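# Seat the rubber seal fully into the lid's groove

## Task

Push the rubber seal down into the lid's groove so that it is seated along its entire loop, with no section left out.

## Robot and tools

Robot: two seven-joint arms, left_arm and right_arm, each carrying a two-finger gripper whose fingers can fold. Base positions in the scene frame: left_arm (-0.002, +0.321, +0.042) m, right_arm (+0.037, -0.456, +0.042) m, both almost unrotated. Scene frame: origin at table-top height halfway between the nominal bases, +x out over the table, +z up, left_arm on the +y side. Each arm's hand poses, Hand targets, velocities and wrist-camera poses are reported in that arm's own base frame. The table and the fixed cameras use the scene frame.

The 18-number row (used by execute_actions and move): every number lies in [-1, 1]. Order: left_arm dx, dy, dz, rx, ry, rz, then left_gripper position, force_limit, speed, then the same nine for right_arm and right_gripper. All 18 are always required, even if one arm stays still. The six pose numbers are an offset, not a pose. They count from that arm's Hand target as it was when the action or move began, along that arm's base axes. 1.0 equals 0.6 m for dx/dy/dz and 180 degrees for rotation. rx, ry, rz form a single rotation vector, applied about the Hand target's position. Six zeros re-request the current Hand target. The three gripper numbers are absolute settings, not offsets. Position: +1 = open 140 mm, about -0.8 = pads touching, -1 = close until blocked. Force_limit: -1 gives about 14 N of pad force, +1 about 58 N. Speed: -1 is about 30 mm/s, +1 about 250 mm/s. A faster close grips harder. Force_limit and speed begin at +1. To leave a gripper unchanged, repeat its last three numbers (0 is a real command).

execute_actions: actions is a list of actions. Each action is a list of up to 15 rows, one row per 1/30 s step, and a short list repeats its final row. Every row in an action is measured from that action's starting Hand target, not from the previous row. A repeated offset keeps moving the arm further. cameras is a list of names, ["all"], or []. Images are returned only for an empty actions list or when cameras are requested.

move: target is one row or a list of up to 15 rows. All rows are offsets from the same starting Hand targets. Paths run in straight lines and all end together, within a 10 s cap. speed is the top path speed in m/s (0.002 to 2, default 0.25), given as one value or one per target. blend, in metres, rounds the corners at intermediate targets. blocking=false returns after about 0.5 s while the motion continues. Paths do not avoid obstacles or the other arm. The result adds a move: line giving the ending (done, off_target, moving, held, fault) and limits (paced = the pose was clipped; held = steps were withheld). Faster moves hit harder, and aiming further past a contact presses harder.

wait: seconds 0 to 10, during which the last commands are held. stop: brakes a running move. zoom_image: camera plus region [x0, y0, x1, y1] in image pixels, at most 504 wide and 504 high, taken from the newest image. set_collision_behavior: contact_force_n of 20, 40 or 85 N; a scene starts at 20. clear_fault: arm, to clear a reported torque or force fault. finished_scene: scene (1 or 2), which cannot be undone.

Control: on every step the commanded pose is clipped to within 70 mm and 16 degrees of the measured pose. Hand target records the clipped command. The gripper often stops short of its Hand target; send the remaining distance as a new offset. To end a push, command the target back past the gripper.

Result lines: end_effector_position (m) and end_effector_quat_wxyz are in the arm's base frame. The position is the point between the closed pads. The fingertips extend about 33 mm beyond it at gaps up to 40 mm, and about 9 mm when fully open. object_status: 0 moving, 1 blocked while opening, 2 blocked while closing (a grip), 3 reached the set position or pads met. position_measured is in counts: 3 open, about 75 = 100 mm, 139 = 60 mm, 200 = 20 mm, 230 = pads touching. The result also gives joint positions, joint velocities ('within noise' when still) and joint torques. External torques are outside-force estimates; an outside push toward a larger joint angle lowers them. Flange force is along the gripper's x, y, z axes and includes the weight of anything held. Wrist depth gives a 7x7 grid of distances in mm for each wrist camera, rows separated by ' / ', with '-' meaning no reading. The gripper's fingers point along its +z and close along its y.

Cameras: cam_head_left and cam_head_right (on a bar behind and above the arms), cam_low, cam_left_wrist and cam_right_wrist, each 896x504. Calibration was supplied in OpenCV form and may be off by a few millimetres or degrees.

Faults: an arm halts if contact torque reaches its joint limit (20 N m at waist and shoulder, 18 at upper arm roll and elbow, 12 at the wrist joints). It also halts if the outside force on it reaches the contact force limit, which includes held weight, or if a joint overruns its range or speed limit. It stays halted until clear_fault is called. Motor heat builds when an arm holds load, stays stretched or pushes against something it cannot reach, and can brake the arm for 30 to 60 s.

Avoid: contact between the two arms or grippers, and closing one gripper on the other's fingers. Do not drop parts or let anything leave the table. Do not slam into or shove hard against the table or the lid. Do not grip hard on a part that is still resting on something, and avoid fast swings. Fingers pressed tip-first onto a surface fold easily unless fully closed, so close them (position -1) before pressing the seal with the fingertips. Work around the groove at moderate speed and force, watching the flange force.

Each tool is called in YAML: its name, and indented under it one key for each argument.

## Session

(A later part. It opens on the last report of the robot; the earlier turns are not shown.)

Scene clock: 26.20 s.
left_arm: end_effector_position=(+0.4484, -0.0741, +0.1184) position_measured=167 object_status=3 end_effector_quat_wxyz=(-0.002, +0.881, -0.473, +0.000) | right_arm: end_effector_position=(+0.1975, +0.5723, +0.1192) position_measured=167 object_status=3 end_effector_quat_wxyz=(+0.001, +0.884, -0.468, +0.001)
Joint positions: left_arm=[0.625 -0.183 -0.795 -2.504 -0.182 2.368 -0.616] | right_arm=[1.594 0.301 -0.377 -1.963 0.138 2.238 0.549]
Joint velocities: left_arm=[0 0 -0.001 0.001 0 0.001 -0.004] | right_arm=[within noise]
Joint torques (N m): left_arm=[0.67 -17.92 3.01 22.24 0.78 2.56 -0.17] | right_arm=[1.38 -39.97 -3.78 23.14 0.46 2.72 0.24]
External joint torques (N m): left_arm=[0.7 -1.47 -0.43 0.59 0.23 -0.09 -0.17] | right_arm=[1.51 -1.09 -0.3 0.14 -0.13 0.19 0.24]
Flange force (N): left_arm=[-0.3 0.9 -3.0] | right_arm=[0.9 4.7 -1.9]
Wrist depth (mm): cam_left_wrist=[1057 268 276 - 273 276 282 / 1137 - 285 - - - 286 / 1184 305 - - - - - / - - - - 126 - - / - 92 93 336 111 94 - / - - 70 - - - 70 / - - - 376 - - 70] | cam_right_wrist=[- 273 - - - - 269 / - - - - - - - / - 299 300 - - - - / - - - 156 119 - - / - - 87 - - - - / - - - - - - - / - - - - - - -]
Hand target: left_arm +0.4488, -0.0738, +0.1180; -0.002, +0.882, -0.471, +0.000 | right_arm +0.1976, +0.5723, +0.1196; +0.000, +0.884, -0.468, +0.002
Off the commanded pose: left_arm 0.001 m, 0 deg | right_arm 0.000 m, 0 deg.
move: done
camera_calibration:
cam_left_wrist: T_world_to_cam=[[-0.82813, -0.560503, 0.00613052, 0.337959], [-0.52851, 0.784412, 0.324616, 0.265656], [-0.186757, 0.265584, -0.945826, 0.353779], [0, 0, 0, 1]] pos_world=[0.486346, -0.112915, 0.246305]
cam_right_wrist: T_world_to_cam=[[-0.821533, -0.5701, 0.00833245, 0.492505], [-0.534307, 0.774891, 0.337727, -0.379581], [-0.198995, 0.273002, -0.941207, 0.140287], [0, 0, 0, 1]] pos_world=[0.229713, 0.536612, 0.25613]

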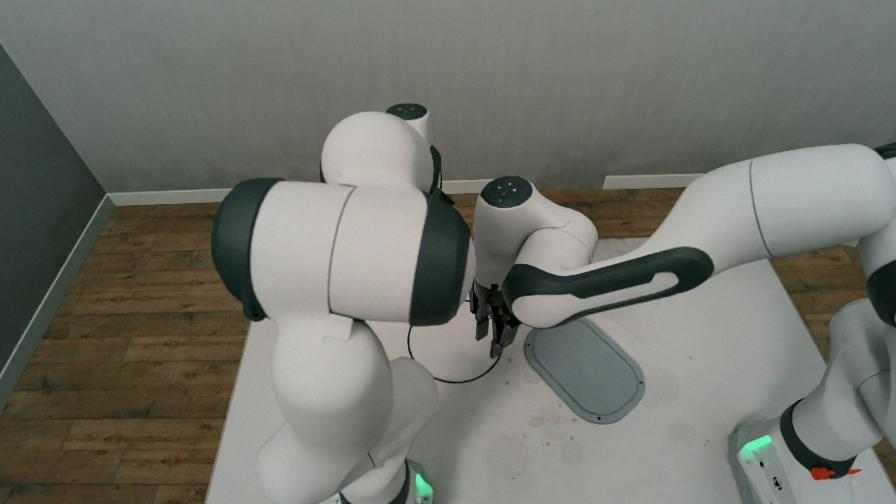

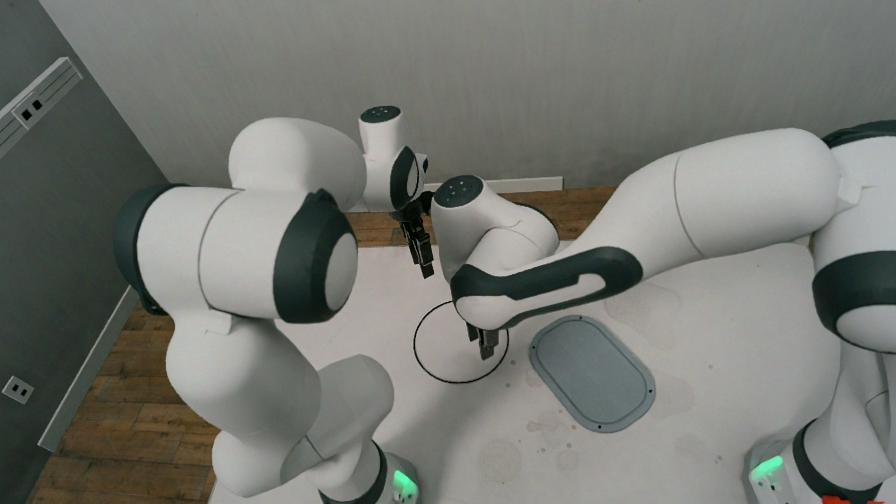

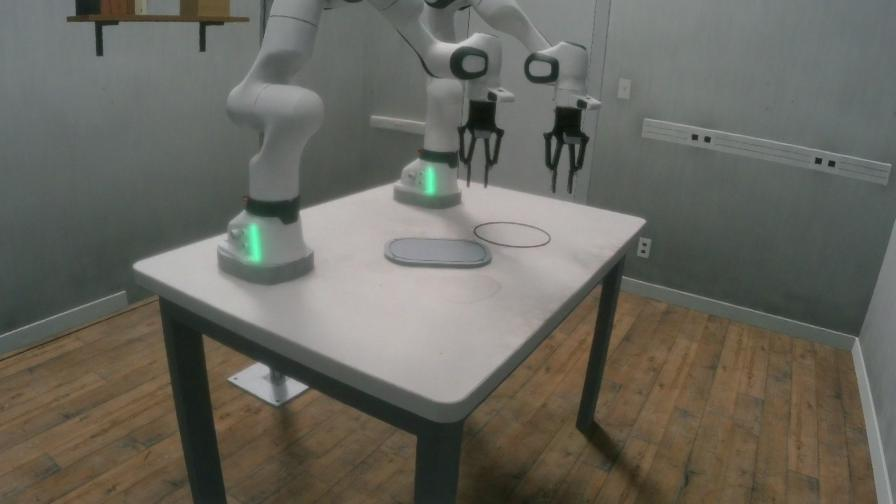

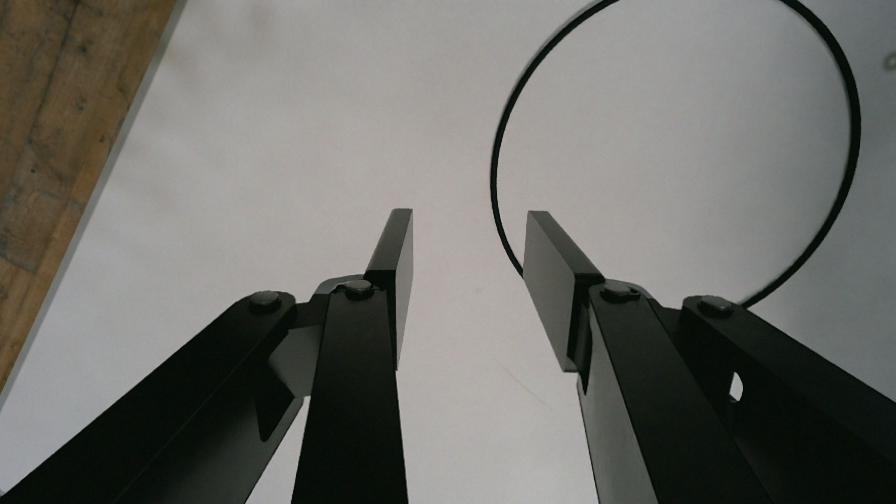

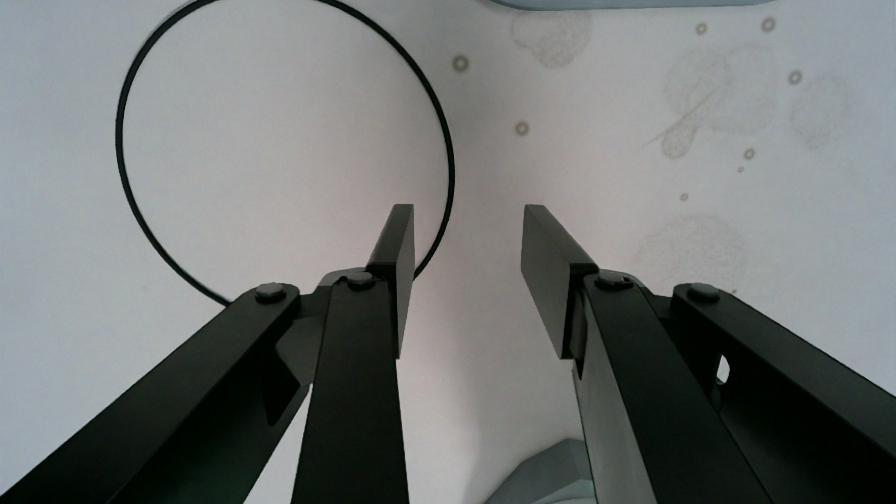

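move:
  target:
    - [-0.0277,-0.0187,0,0,0,0,-0.3,1,0,0,0,0,0,0,0,-0.3,1,0]
    - [-0.0277,-0.0187,-0.19,0,0,0,-0.3,1,0,0,0,-0.195,0,0,0,-0.3,1,0]
  cameras: ["all"]
  speed: 0.15

Scene clock: 30.10 s.
left_arm: end_effector_position=(+0.4312, -0.0848, +0.0039) position_measured=167 object_status=3 end_effector_quat_wxyz=(-0.002, +0.881, -0.473, -0.001) | right_arm: end_effector_position=(+0.1968, +0.5708, +0.0017) position_measured=167 object_status=3 end_effector_quat_wxyz=(+0.002, +0.883, -0.469, +0.003)
Joint positions: left_arm=[0.552 0.153 -0.709 -2.595 0.243 2.699 -0.958] | right_arm=[1.542 0.501 -0.307 -2.007 0.228 2.47 0.496]
Joint velocities: left_arm=[0 0 0.001 -0.001 -0.001 0 -0.005] | right_arm=[within noise]
Joint torques (N m): left_arm=[-0.2 -25.67 -2.03 17.82 0.54 2.69 -0.12] | right_arm=[0.35 -43.17 -4.13 21.04 0.48 2.71 -0.22]
External joint torques (N m): left_arm=[-0.18 -2.15 0.61 0.72 0.19 0.04 -0.12] | right_arm=[0.28 -0.57 0.3 0.8 0.02 0.19 -0.22]
Flange force (N): left_arm=[-1.1 1.1 -3.8] | right_arm=[-1.0 -1.1 -0.5]
Wrist depth (mm): cam_left_wrist=[170 169 168 168 168 170 167 / 178 177 177 177 176 176 176 / 186 188 186 187 185 184 184 / 196 196 193 193 151 194 193 / 206 202 93 204 112 95 - / - - 70 215 - - 73 / - - - 232 - - 70] | cam_right_wrist=[- - - 165 - 165 - / - - - 174 177 175 - / - - - - - - - / - - - - 119 - - / 206 - 87 - - - - / - - - - - - - / - - - - - - -]
Hand target: left_arm +0.4321, -0.0851, +0.0040; -0.002, +0.882, -0.471, +0.000 | right_arm +0.1976, +0.5723, +0.0026; +0.000, +0.884, -0.468, +0.002
Off the commanded pose: left_arm 0.001 m, 0 deg | right_arm 0.002 m, 0 deg.
move: done
camera_calibration:
cam_left_wrist: T_world_to_cam=[[-0.827757, -0.56103, 0.00792161, 0.318209], [-0.528133, 0.783832, 0.326625, 0.301924], [-0.189456, 0.266183, -0.945121, 0.246362], [0, 0, 0, 1]] pos_world=[0.46953, -0.12371, 0.131705]
cam_right_wrist: T_world_to_cam=[[-0.823874, -0.566715, 0.00814951, 0.490576], [-0.531924, 0.7781, 0.334091, -0.341457], [-0.195675, 0.270914, -0.942506, 0.0304873], [0, 0, 0, 1]] pos_world=[0.228509, 0.535445, 0.138814]

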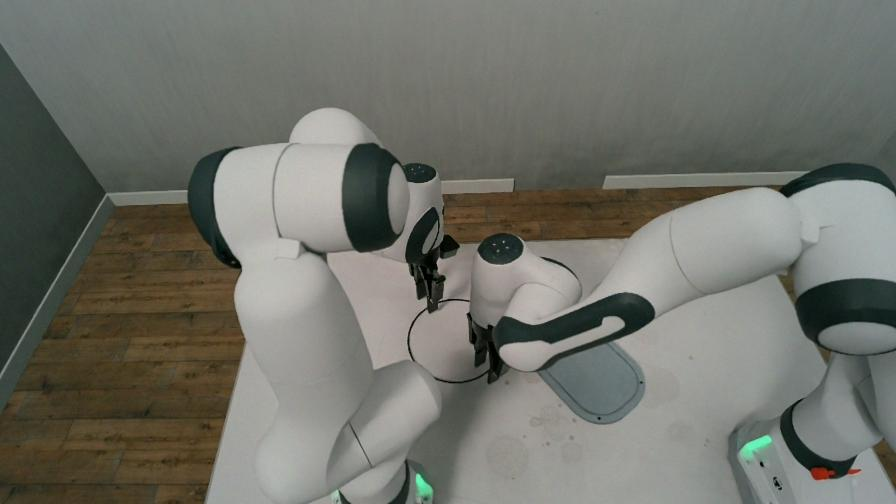

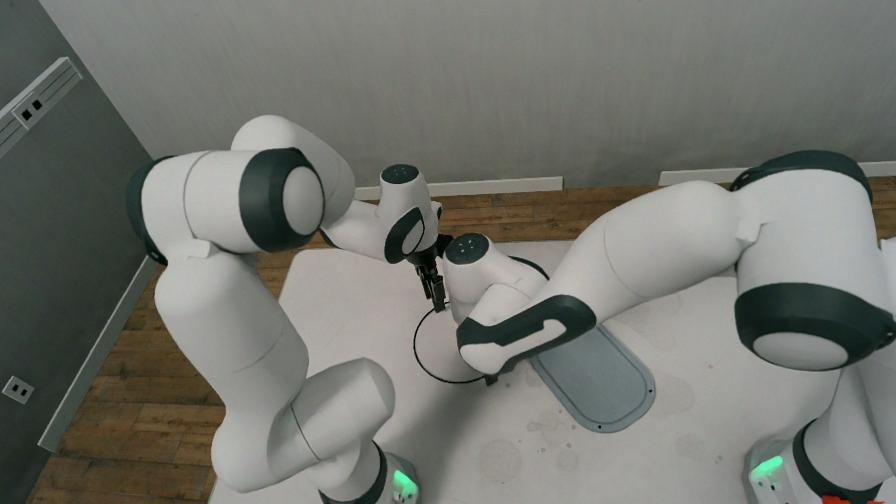

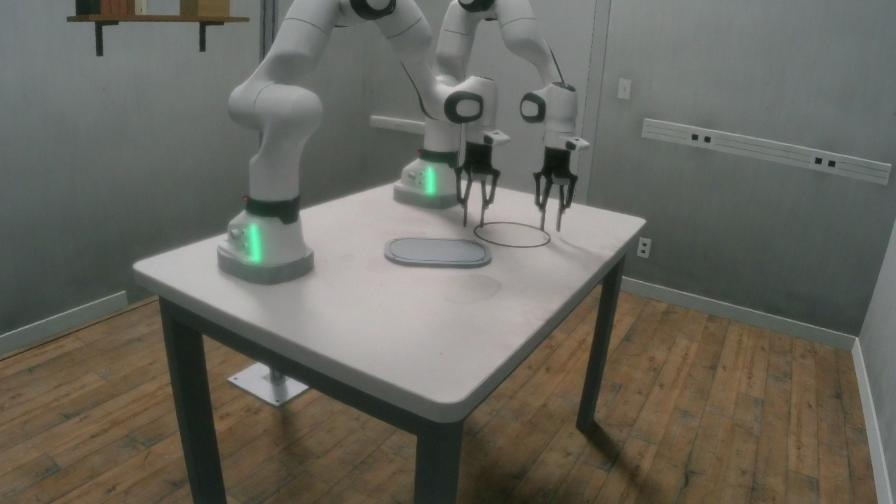

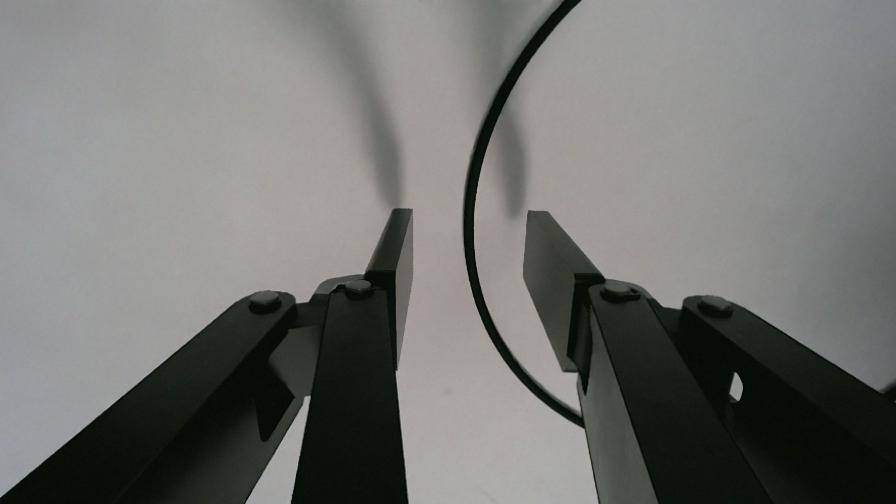

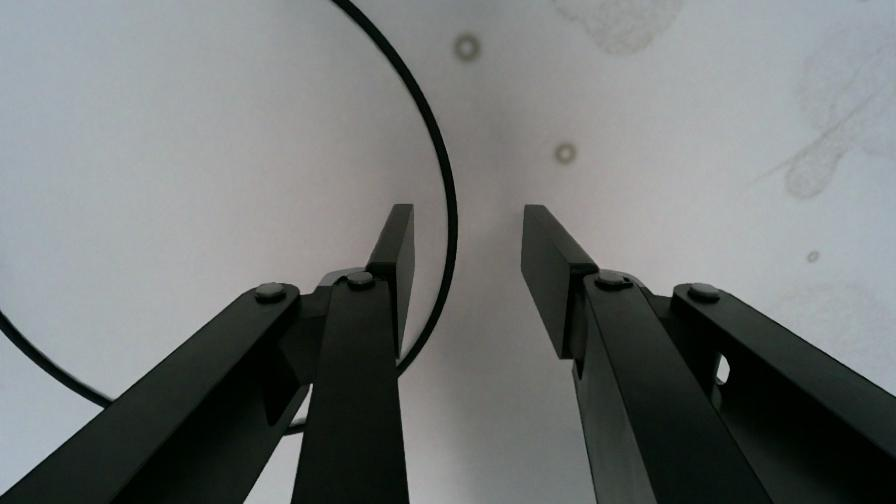

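move:
  target: [0,0,-0.025,0,0,0,-0.3,1,0,0.007,0.005,-0.0135,0,0,0,-0.3,1,0]
  cameras: ["cam_left_wrist","cam_right_wrist"]
  speed: 0.05

Scene clock: 31.97 s.
left_arm: end_effector_position=(+0.4317, -0.0845, -0.0105) position_measured=167 object_status=3 end_effector_quat_wxyz=(-0.002, +0.881, -0.472, -0.001) | right_arm: end_effector_position=(+0.2011, +0.5744, -0.0052) position_measured=167 object_status=3 end_effector_quat_wxyz=(+0.001, +0.883, -0.469, +0.003)
Joint positions: left_arm=[0.505 0.202 -0.647 -2.589 0.321 2.731 -1.014] | right_arm=[1.525 0.524 -0.295 -1.989 0.23 2.478 0.49]
Joint velocities: left_arm=[0 -0.001 0 0 0.001 0.001 -0.005] | right_arm=[within noise]
Joint torques (N m): left_arm=[-0.22 -27.04 -2.54 17.2 0.58 2.69 -0.19] | right_arm=[0.41 -43.35 -4.19 21.07 0.5 2.73 -0.2]
External joint torques (N m): left_arm=[-0.12 -1.75 0.8 0.79 0.25 0.03 -0.19] | right_arm=[0.36 -0.11 0.28 0.91 0.04 0.2 -0.2]
Flange force (N): left_arm=[0.4 -0.1 -0.4] | right_arm=[-1.9 -2.2 0.4]
Wrist depth (mm): cam_left_wrist=[156 156 155 155 154 155 154 / 163 163 162 162 160 163 162 / 171 171 169 170 171 170 167 / 180 180 180 177 175 178 179 / 190 92 93 187 112 95 186 / - - 70 198 - - 73 / - - - 216 - - 70] | cam_right_wrist=[- - - 161 - - - / - - - 168 - - - / - - - - - - - / - - - 156 141 - 185 / - - 87 - - - 196 / - - - - - - - / - - - 230 - - -]
Hand target: left_arm +0.4321, -0.0851, -0.0110; -0.002, +0.882, -0.471, +0.000 | right_arm +0.2018, +0.5753, -0.0055; +0.000, +0.884, -0.468, +0.002
Off the commanded pose: left_arm 0.001 m, 0 deg | right_arm 0.001 m, 0 deg.
move: done
camera_calibration:
cam_left_wrist: T_world_to_cam=[[-0.827552, -0.561352, 0.00640741, 0.318816], [-0.528846, 0.78336, 0.326602, 0.306962], [-0.188358, 0.266891, -0.94514, 0.232349], [0, 0, 0, 1]] pos_world=[0.469938, -0.123505, 0.117306]
cam_right_wrist: T_world_to_cam=[[-0.823333, -0.56752, 0.00668468, 0.496593], [-0.532905, 0.77706, 0.334948, -0.338794], [-0.195284, 0.272211, -0.942213, 0.0229826], [0, 0, 0, 1]] pos_world=[0.232805, 0.538834, 0.131813]
Images, in order (width x height): cam_left_wrist 896x504, cam_right_wrist 896x504.

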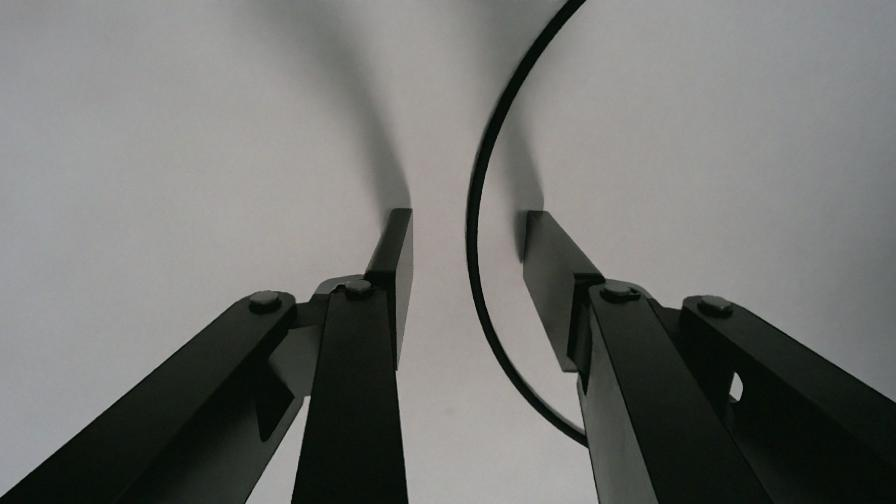

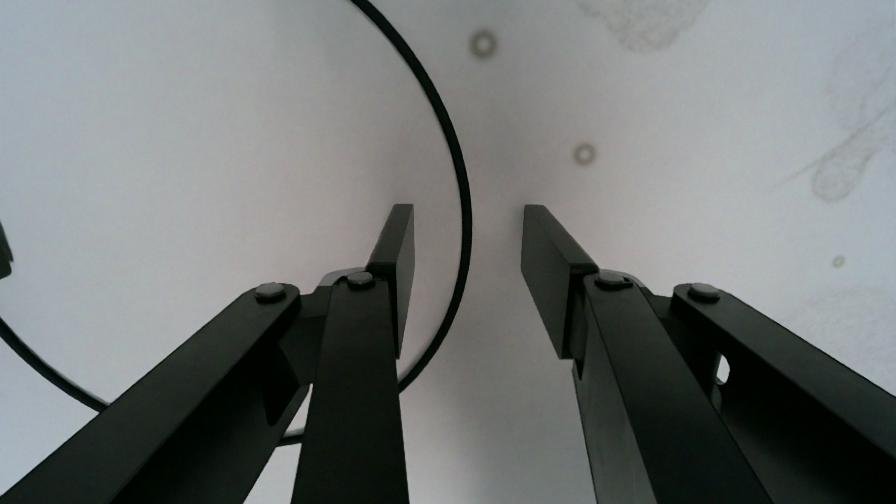

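move:
  target:
    - [0,0,-0.005,0,0,0,-0.3,1,0,0,0,-0.005,0,0,0,-0.3,1,0]
    - [0,0,-0.005,0,0,0,-1,-0.9,-1,0,0,-0.005,0,0,0,-1,-0.9,-1]
  cameras: ["cam_left_wrist","cam_right_wrist"]
  speed: 0.05

wait:
  seconds: 1.5
  cameras: ["cam_left_wrist","cam_right_wrist"]

Scene clock: 35.00 s.
left_arm: end_effector_position=(+0.4311, -0.0854, -0.0124) position_measured=225 object_status=0 end_effector_quat_wxyz=(-0.004, +0.880, -0.475, -0.002) | right_arm: end_effector_position=(+0.2010, +0.5745, -0.0082) position_measured=230 object_status=0 end_effector_quat_wxyz=(+0.001, +0.883, -0.469, +0.002)
Joint positions: left_arm=[0.488 0.207 -0.632 -2.587 0.333 2.732 -1.023] | right_arm=[1.519 0.529 -0.288 -1.988 0.23 2.483 0.489]
Joint torques (N m): left_arm=[0.99 -26.77 -2.18 16.9 0.39 2.78 0.12] | right_arm=[0.33 -43.45 -4.19 20.98 0.49 2.73 -0.19]
External joint torques (N m): left_arm=[0.94 -1.17 1.04 0.53 0.08 0.12 0.12] | right_arm=[0.35 -0.11 0.27 0.93 0.03 0.2 -0.19]
External joint torques when the fault began: left_arm=[-0.1 1.54 1.5 0.38 0.24 0.79 -0.26]
Flange force (N): left_arm=[-2.6 -1.0 -2.1] | right_arm=[-2.0 -2.3 0.5]
Flange force when the fault began (N): left_arm=[4.8 -4.3 14.6]
Wrist depth (mm): cam_left_wrist=[- - 153 152 153 153 152 / - 161 - 160 160 161 159 / - 169 168 168 168 168 167 / 178 178 178 123 176 176 176 / 187 188 83 88 89 84 183 / - - - - - 70 190 / - - - - - 68 -] | cam_right_wrist=[- 156 - - - - - / 165 - - - - - - / - - - - - - 172 / - - - 126 - - - / - - - - 94 - - / - - - - - - - / - - - - - - -]
Hand target: left_arm +0.4311, -0.0854, -0.0124; -0.004, +0.880, -0.475, -0.002 (not the last commanded pose) | right_arm +0.2018, +0.5753, -0.0085; +0.000, +0.884, -0.468, +0.002
Tool commands: left_gripper/position=-1.0 left_gripper/force_limit=-0.898039 left_gripper/speed=-1.0 right_gripper/position=-1.0 right_gripper/force_limit=-0.9 right_gripper/speed=-1.0
Off the commanded pose: left_arm 0.002 m, 1 deg | right_arm 0.001 m, 0 deg.
FORCE FAULT: contact force on the left arm reached its limit, and that arm stopped. The contact can be on any part of that arm, not only on its tool. That arm's remaining commands of this call were not run. That arm is still stopped at the end of this call. While its stop runs, that arm takes no new command, but execute_actions still moves its gripper.
CLEAR FAULT: the left arm stays stopped (Reflex) until you call clear_fault(arm="left_arm").
move: fault (left_arm)
camera_calibration:
cam_left_wrist: T_world_to_cam=[[-0.830632, -0.556801, 0.00491905, 0.319548], [-0.524206, 0.784926, 0.330302, 0.30607], [-0.187773, 0.27178, -0.943863, 0.230939], [0, 0, 0, 1]] pos_world=[0.469235, -0.125083, 0.115308]
cam_right_wrist: T_world_to_cam=[[-0.82329, -0.567578, 0.00703144, 0.496648], [-0.532712, 0.776874, 0.335686, -0.337904], [-0.195991, 0.272621, -0.941948, 0.0200432], [0, 0, 0, 1]] pos_world=[0.232808, 0.538931, 0.128817]
Images, in order (width x height): cam_left_wrist 896x504, cam_right_wrist 896x504.

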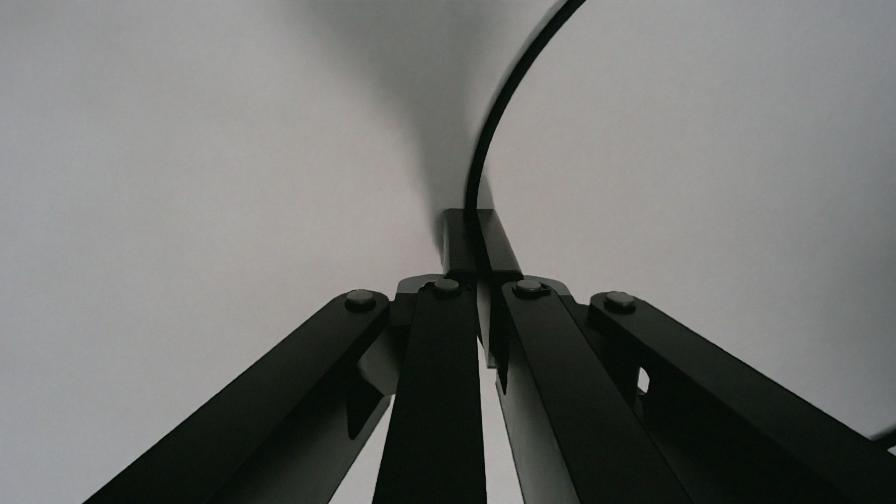

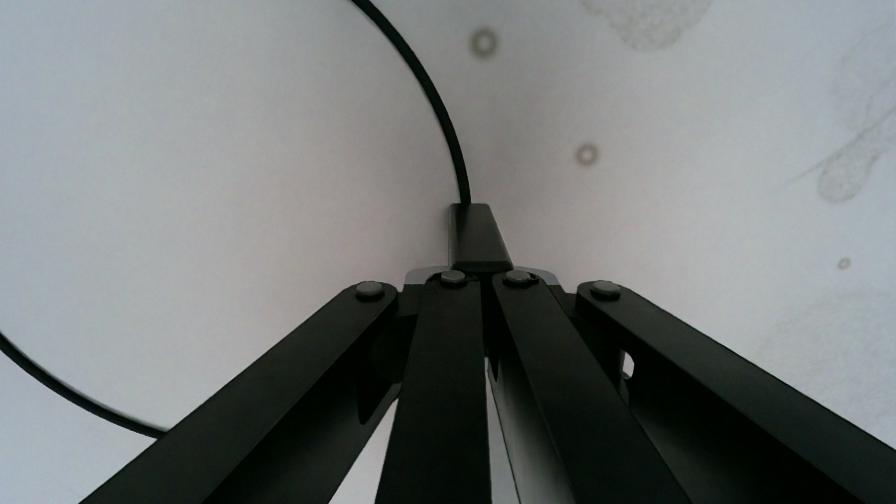

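not run: an earlier result of this reply reported a stop or a fault. Calls in your next reply go to the robot.

clear_fault:
  arm: "left_arm"

set_collision_behavior:
  contact_force_n: 40

move:
  target:
    - [0,0,0,0,0,0,-0.6,-0.9,-1,0,0,0,0,0,0,-0.3,-0.9,-0.5]
    - [0.001,0,0.0033,0,0,0,-0.6,-0.9,-1,0,0,-0.003,0,0,0,-0.3,-0.9,-0.5]
  cameras: ["cam_left_wrist","cam_right_wrist"]
  speed: 0.03

Scene clock: 35.33 s.
left_arm: end_effector_position=(+0.4311, -0.0854, -0.0124) position_measured=225 object_status=2 end_effector_quat_wxyz=(-0.004, +0.880, -0.475, -0.002) | right_arm: end_effector_position=(+0.2010, +0.5745, -0.0082) position_measured=230 object_status=3 end_effector_quat_wxyz=(+0.001, +0.883, -0.469, +0.002)
Joint positions: left_arm=[0.488 0.207 -0.632 -2.587 0.333 2.732 -1.023] | right_arm=[1.519 0.529 -0.288 -1.988 0.23 2.483 0.489]
Joint torques (N m): left_arm=[0.94 -26.76 -2.17 16.87 0.39 2.78 0.11] | right_arm=[0.35 -43.45 -4.15 21.02 0.5 2.7 -0.19]
External joint torques (N m): left_arm=[0.95 -1.16 1.11 0.5 0.08 0.12 0.11] | right_arm=[0.3 0.07 0.27 0.83 0.04 0.15 -0.19]
Flange force (N): left_arm=[-2.6 -1.0 -1.9] | right_arm=[-2.0 -2.5 0.8]
Wrist depth (mm): cam_left_wrist=[153 155 153 153 150 152 151 / - 162 160 159 161 158 161 / 173 171 169 168 169 169 167 / 177 179 178 150 177 176 176 / 189 189 83 88 89 182 183 / - - - - - 70 193 / - - - - - 68 -] | cam_right_wrist=[- - - - 159 - - / - - - - 162 168 - / - - - - 175 172 - / - 183 - 116 - 184 - / 200 - - - 94 - - / - - - - - - 204 / - - - - - - -]
Hand target: left_arm +0.4311, -0.0854, -0.0124; -0.004, +0.880, -0.475, -0.002 (not the last commanded pose) | right_arm +0.2018, +0.5753, -0.0085; +0.000, +0.884, -0.468, +0.002
Tool commands: left_gripper/position=-1.0 left_gripper/force_limit=-0.898039 left_gripper/speed=-1.0 right_gripper/position=-1.0 right_gripper/force_limit=-0.9 right_gripper/speed=-1.0
Off the commanded pose: left_arm 0.002 m, 1 deg | right_arm 0.001 m, 0 deg.
FORCE FAULT, CONTINUED: the left arm's stop, for the force fault that an earlier result reported, is over. The call counts as one of the actions that you can send in this scene. That arm's target is now where it stood when the stop ended, not its last command. That arm accepts commands again.
CLEAR FAULT: your call cleared the left arm's force fault. If the contact force or a joint's load stays at its limit, that arm stops again.

Set on each arm: contact force limit 40 N; load limits (N m) waist: 35, shoulder: 35, upper arm roll: 32, elbow: 30, forearm roll: 12, wrist pitch: 12, wrist roll: 12.

Scene clock: 36.87 s.
left_arm: end_effector_position=(+0.4315, -0.0859, -0.0112) position_measured=205 object_status=3 end_effector_quat_wxyz=(-0.004, +0.880, -0.474, -0.002) | right_arm: end_effector_position=(+0.2010, +0.5745, -0.0098) position_measured=167 object_status=3 end_effector_quat_wxyz=(+0.001, +0.883, -0.469, +0.002)
Joint positions: left_arm=[0.493 0.204 -0.639 -2.586 0.329 2.73 -1.022] | right_arm=[1.517 0.532 -0.286 -1.988 0.23 2.486 0.489]
Joint torques (N m): left_arm=[0.56 -28.39 -3.56 16.99 0 2.29 0.31] | right_arm=[0.63 -43.41 -4.26 20.93 0.49 2.7 -0.21]
External joint torques (N m): left_arm=[0.57 -2.87 -0.3 0.54 -0.31 -0.37 0.31] | right_arm=[0.68 0.15 0.23 0.77 0.04 0.15 -0.21]
Flange force (N): left_arm=[-6.1 3.3 -15.5] | right_arm=[-2.2 -1.9 0.7]
Wrist depth (mm): cam_left_wrist=[155 - 154 155 153 153 154 / 163 162 162 163 160 162 160 / 171 172 170 168 170 169 168 / - 179 179 174 176 174 - / - - 93 100 95 84 186 / - - 76 - - 72 193 / - - - - - 70 -] | cam_right_wrist=[- - - - - - - / - - - 162 - - - / - - - - 175 - 172 / - - - 139 118 - - / - - 87 - - - - / - - - - - - - / - - - - - - -]
Hand target: left_arm +0.4317, -0.0854, -0.0104; -0.004, +0.880, -0.475, -0.002 | right_arm +0.2018, +0.5753, -0.0103; +0.000, +0.884, -0.468, +0.002
Off the commanded pose: left_arm 0.001 m, 0 deg | right_arm 0.001 m, 0 deg.
move: done
camera_calibration:
cam_left_wrist: T_world_to_cam=[[-0.82966, -0.558247, 0.00495022, 0.31901], [-0.525673, 0.784174, 0.329757, 0.306858], [-0.187967, 0.270984, -0.944053, 0.23227], [0, 0, 0, 1]] pos_world=[0.469636, -0.125485, 0.116508]
cam_right_wrist: T_world_to_cam=[[-0.823251, -0.567634, 0.00697994, 0.49663], [-0.532811, 0.776872, 0.335532, -0.337246], [-0.195882, 0.272508, -0.942003, 0.018605], [0, 0, 0, 1]] pos_world=[0.232807, 0.538832, 0.127217]
Images, in order (width x height): cam_left_wrist 896x504, cam_right_wrist 896x504.

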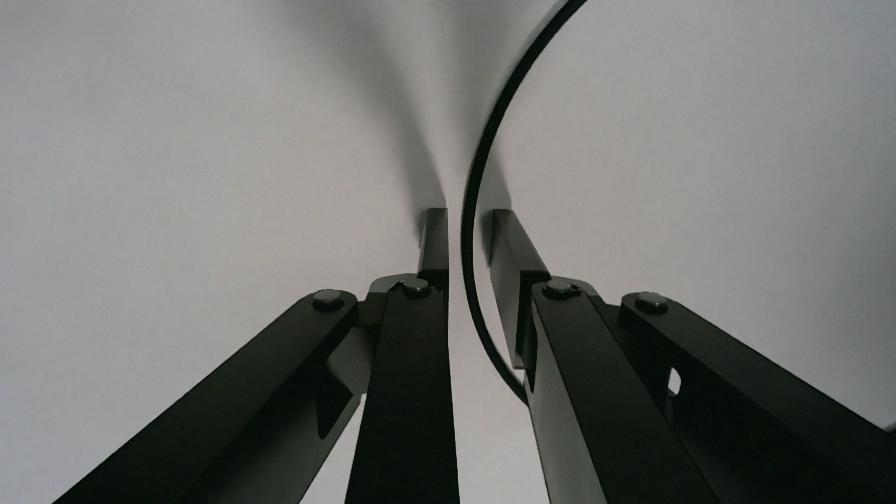

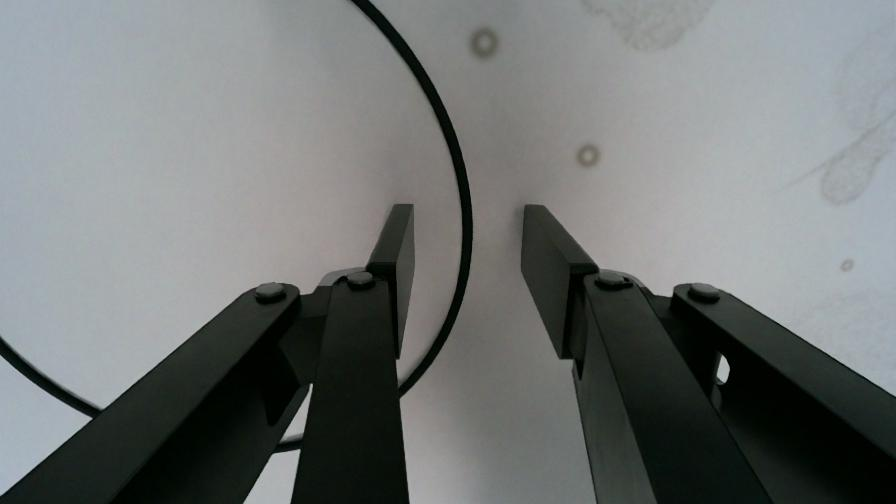

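move:
  target:
    - [0,0,0.001,0,0,0,-0.6,-0.9,-1,0,0,-0.004,0,0,0,-0.6,-0.9,-0.5]
    - [0,0,0.001,0,0,0,-1,-0.9,-1,0,0,-0.004,0,0,0,-1,-0.9,-1]
  cameras: ["cam_left_wrist","cam_right_wrist"]
  speed: 0.03

wait:
  seconds: 1.5

Scene clock: 38.60 s.
left_arm: end_effector_position=(+0.4315, -0.0859, -0.0105) position_measured=226 object_status=2 end_effector_quat_wxyz=(-0.004, +0.881, -0.474, -0.002) | right_arm: end_effector_position=(+0.2010, +0.5745, -0.0123) position_measured=230 object_status=3 end_effector_quat_wxyz=(+0.001, +0.883, -0.469, +0.002)
Joint positions: left_arm=[0.502 0.203 -0.647 -2.586 0.328 2.728 -1.021] | right_arm=[1.513 0.537 -0.282 -1.987 0.23 2.491 0.489]
Joint torques (N m): left_arm=[0.87 -28.01 -3.38 16.94 0.29 2.35 0.27] | right_arm=[0.22 -43.5 -4.11 20.81 0.48 2.72 -0.18]
External joint torques (N m): left_arm=[0.93 -2.65 -0.06 0.51 -0.04 -0.31 0.27] | right_arm=[0.14 -0.03 0.22 0.83 0.02 0.2 -0.18]
Flange force (N): left_arm=[-6.0 2.4 -13.0] | right_arm=[-1.7 -2.4 0.7]
Wrist depth (mm): cam_left_wrist=[156 156 155 153 154 154 154 / - 163 163 163 162 161 160 / 172 171 171 170 170 169 169 / 181 182 - 134 178 182 178 / 191 - 82 88 89 185 188 / 202 - - - - 70 - / - - - - - 68 -] | cam_right_wrist=[- - - - - - - / - - - - - 161 161 / - - - - - - - / - - - 115 176 - - / - - - - 94 - - / - - - - - - - / - - - - - - -]
Hand target: left_arm +0.4317, -0.0854, -0.0098; -0.004, +0.880, -0.475, -0.002 | right_arm +0.2018, +0.5753, -0.0127; +0.000, +0.884, -0.468, +0.002
Off the commanded pose: left_arm 0.001 m, 0 deg | right_arm 0.001 m, 0 deg.
move: done
camera_calibration:
cam_left_wrist: T_world_to_cam=[[-0.829481, -0.558511, 0.00519028, 0.318942], [-0.525888, 0.784093, 0.329604, 0.306789], [-0.188157, 0.270671, -0.944105, 0.233006], [0, 0, 0, 1]] pos_world=[0.469735, -0.125487, 0.117207]
cam_right_wrist: T_world_to_cam=[[-0.823257, -0.567627, 0.00695067, 0.496705], [-0.532765, 0.776806, 0.33576, -0.336488], [-0.195986, 0.272714, -0.941922, 0.0161273], [0, 0, 0, 1]] pos_world=[0.232808, 0.538931, 0.124717]
Images, in order (width x height): cam_left_wrist 896x504, cam_right_wrist 896x504.

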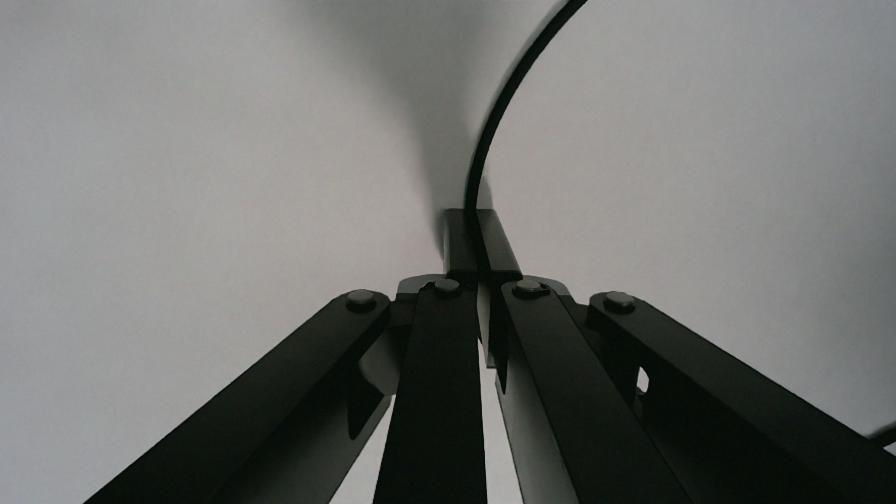

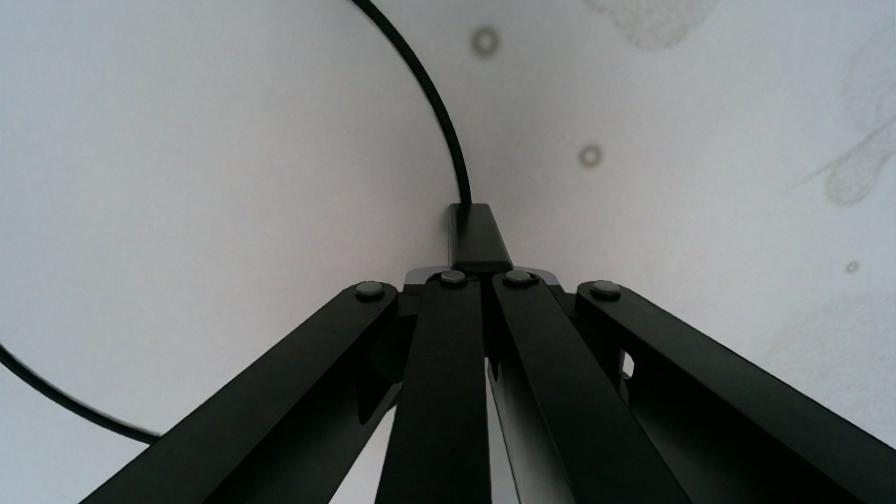

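Scene clock: 40.10 s.
left_arm: end_effector_position=(+0.4315, -0.0859, -0.0105) position_measured=226 object_status=2 end_effector_quat_wxyz=(-0.003, +0.881, -0.474, -0.002) | right_arm: end_effector_position=(+0.2010, +0.5746, -0.0123) position_measured=230 object_status=3 end_effector_quat_wxyz=(+0.001, +0.883, -0.469, +0.002)
Joint positions: left_arm=[0.502 0.203 -0.648 -2.586 0.328 2.728 -1.021] | right_arm=[1.513 0.537 -0.282 -1.987 0.23 2.491 0.489]
Joint torques (N m): left_arm=[0.63 -27.93 -3.51 16.98 0.27 2.34 0.27] | right_arm=[0.34 -43.56 -4.14 20.87 0.48 2.72 -0.16]
External joint torques (N m): left_arm=[0.61 -2.58 -0.26 0.53 -0.05 -0.32 0.27] | right_arm=[0.27 0 0.2 0.86 0.03 0.19 -0.16]
Flange force (N): left_arm=[-5.3 2.6 -12.8] | right_arm=[-1.9 -2.4 0.6]
Wrist depth (mm): cam_left_wrist=[156 157 154 155 154 154 154 / - 163 165 162 162 163 161 / 172 171 171 169 170 169 169 / 177 180 178 150 178 179 178 / - 194 83 88 89 89 182 / 202 - - - - 70 - / - - - - - 68 -] | cam_right_wrist=[- - - 151 - 156 - / - 162 - - - - 160 / - - - - 171 - - / - - - 115 - - - / - - - - 94 188 - / - - - - - - - / - - - - - - -]
Hand target: left_arm +0.4317, -0.0854, -0.0098; -0.004, +0.880, -0.475, -0.002 | right_arm +0.2018, +0.5753, -0.0127; +0.000, +0.884, -0.468, +0.002
Tool commands: left_gripper/position=-1.0 left_gripper/force_limit=-0.9 left_gripper/speed=-1.0 right_gripper/position=-1.0 right_gripper/force_limit=-0.9 right_gripper/speed=-1.0
Off the commanded pose: left_arm 0.001 m, 0 deg | right_arm 0.001 m, 0 deg.
wait: 1.50 s; at rest by 0.17 s

move:
  target:
    - [0,0,0,0,0,0,-1,-0.9,-1,0,0,0,0,0,0,-0.55,-0.9,-0.5]
    - [0,0,0,0,0,0,-1,-0.9,-1,0,0,-0.007,0,0,0,-0.55,-0.9,-0.5]
  cameras: ["cam_right_wrist"]
  speed: 0.02

move:
  target: [0,0,0,0,0,0,-1,-0.9,-1,0,0,0,0,0,0,-1,-0.9,-1]
  cameras: ["cam_right_wrist"]

Scene clock: 41.63 s.
left_arm: end_effector_position=(+0.4315, -0.0859, -0.0104) position_measured=226 object_status=2 end_effector_quat_wxyz=(-0.003, +0.881, -0.474, -0.002) | right_arm: end_effector_position=(+0.2010, +0.5744, -0.0163) position_measured=199 object_status=3 end_effector_quat_wxyz=(+0.001, +0.883, -0.469, +0.003)
Joint positions: left_arm=[0.502 0.203 -0.648 -2.586 0.328 2.728 -1.021] | right_arm=[1.509 0.545 -0.277 -1.986 0.23 2.498 0.489]
Joint velocities: left_arm=[within noise] | right_arm=[-0.006 0 0.005 -0.001 -0.001 0.005 -0.001]
Joint torques (N m): left_arm=[0.66 -27.91 -3.51 16.97 0.29 2.34 0.26] | right_arm=[1.02 -43.46 -3.97 20.76 0.47 2.76 -0.22]
External joint torques (N m): left_arm=[0.67 -2.64 -0.24 0.56 -0.03 -0.3 0.26] | right_arm=[0.88 0.13 0.28 0.89 0.03 0.24 -0.22]
Flange force (N): left_arm=[-5.4 2.6 -12.9] | right_arm=[-2.5 -1.9 0.8]
Wrist depth (mm): cam_left_wrist=[156 156 156 155 - 152 154 / 164 163 162 162 160 - 162 / 172 - 170 170 170 169 169 / 181 - 181 124 179 179 - / - 190 82 88 89 185 - / 202 - - - - 70 196 / - - - - - 68 -] | cam_right_wrist=[- - - - - - - / - 158 157 - - 155 - / - - - - - 167 - / - - - 149 - - - / - - 82 - - - - / - - - - - - - / - - - - - - -]
Hand target: left_arm +0.4317, -0.0854, -0.0098; -0.004, +0.880, -0.475, -0.002 | right_arm +0.2018, +0.5753, -0.0169; +0.000, +0.884, -0.468, +0.002
Off the commanded pose: left_arm 0.001 m, 0 deg | right_arm 0.001 m, 0 deg.
move: done
camera_calibration:
cam_right_wrist: T_world_to_cam=[[-0.823145, -0.567788, 0.00695214, 0.496736], [-0.533084, 0.776935, 0.334954, -0.334966], [-0.195584, 0.272009, -0.942209, 0.0127033], [0, 0, 0, 1]] pos_world=[0.232805, 0.538833, 0.120714]
Images, in order (width x height): cam_right_wrist 896x504.

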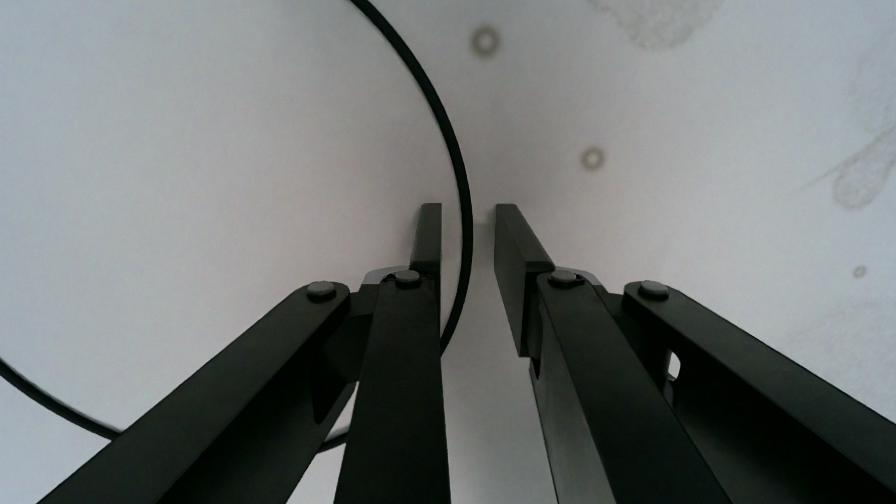

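Scene clock: 42.40 s.
left_arm: end_effector_position=(+0.4315, -0.0859, -0.0104) position_measured=226 object_status=2 end_effector_quat_wxyz=(-0.003, +0.881, -0.474, -0.002) | right_arm: end_effector_position=(+0.2009, +0.5749, -0.0162) position_measured=225 object_status=0 end_effector_quat_wxyz=(+0.001, +0.883, -0.469, +0.002)
Joint positions: left_arm=[0.502 0.203 -0.648 -2.586 0.328 2.728 -1.021] | right_arm=[1.507 0.545 -0.275 -1.986 0.23 2.499 0.489]
Joint torques (N m): left_arm=[0.66 -27.93 -3.51 16.96 0.28 2.35 0.27] | right_arm=[0.59 -43.65 -4.14 20.41 0.47 2.77 -0.17]
External joint torques (N m): left_arm=[0.71 -2.56 -0.19 0.47 -0.04 -0.31 0.27] | right_arm=[0.66 0.19 0.27 0.45 0.02 0.23 -0.17]
Flange force (N): left_arm=[-5.6 2.6 -12.7] | right_arm=[-1.5 -0.8 0.9]
Wrist depth (mm): cam_left_wrist=[- 156 157 - 155 153 154 / 163 163 161 163 160 - 161 / 170 170 170 170 170 171 168 / 181 - 177 150 - 178 180 / 191 - 83 88 89 184 186 / 203 - - - - 70 196 / - - - - - 68 -] | cam_right_wrist=[- - - - - - - / - 158 158 - - - - / - - - - 167 - - / - - - 127 170 - - / - - - - 94 - - / - - - - - - - / - - - - - - -]
Hand target: left_arm +0.4317, -0.0854, -0.0098; -0.004, +0.880, -0.475, -0.002 | right_arm +0.2018, +0.5753, -0.0169; +0.000, +0.884, -0.468, +0.002
Off the commanded pose: left_arm 0.001 m, 0 deg | right_arm 0.001 m, 0 deg.
move: done
camera_calibration:
cam_right_wrist: T_world_to_cam=[[-0.8231, -0.567858, 0.00655288, 0.496954], [-0.533009, 0.776465, 0.33616, -0.33527], [-0.19598, 0.273201, -0.941782, 0.0120726], [0, 0, 0, 1]] pos_world=[0.232707, 0.539227, 0.120818]
Images, in order (width x height): cam_right_wrist 896x504.

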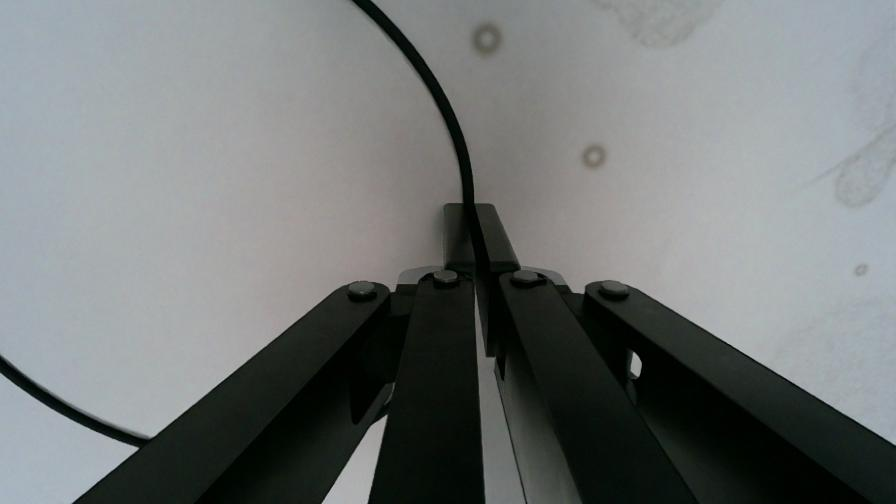

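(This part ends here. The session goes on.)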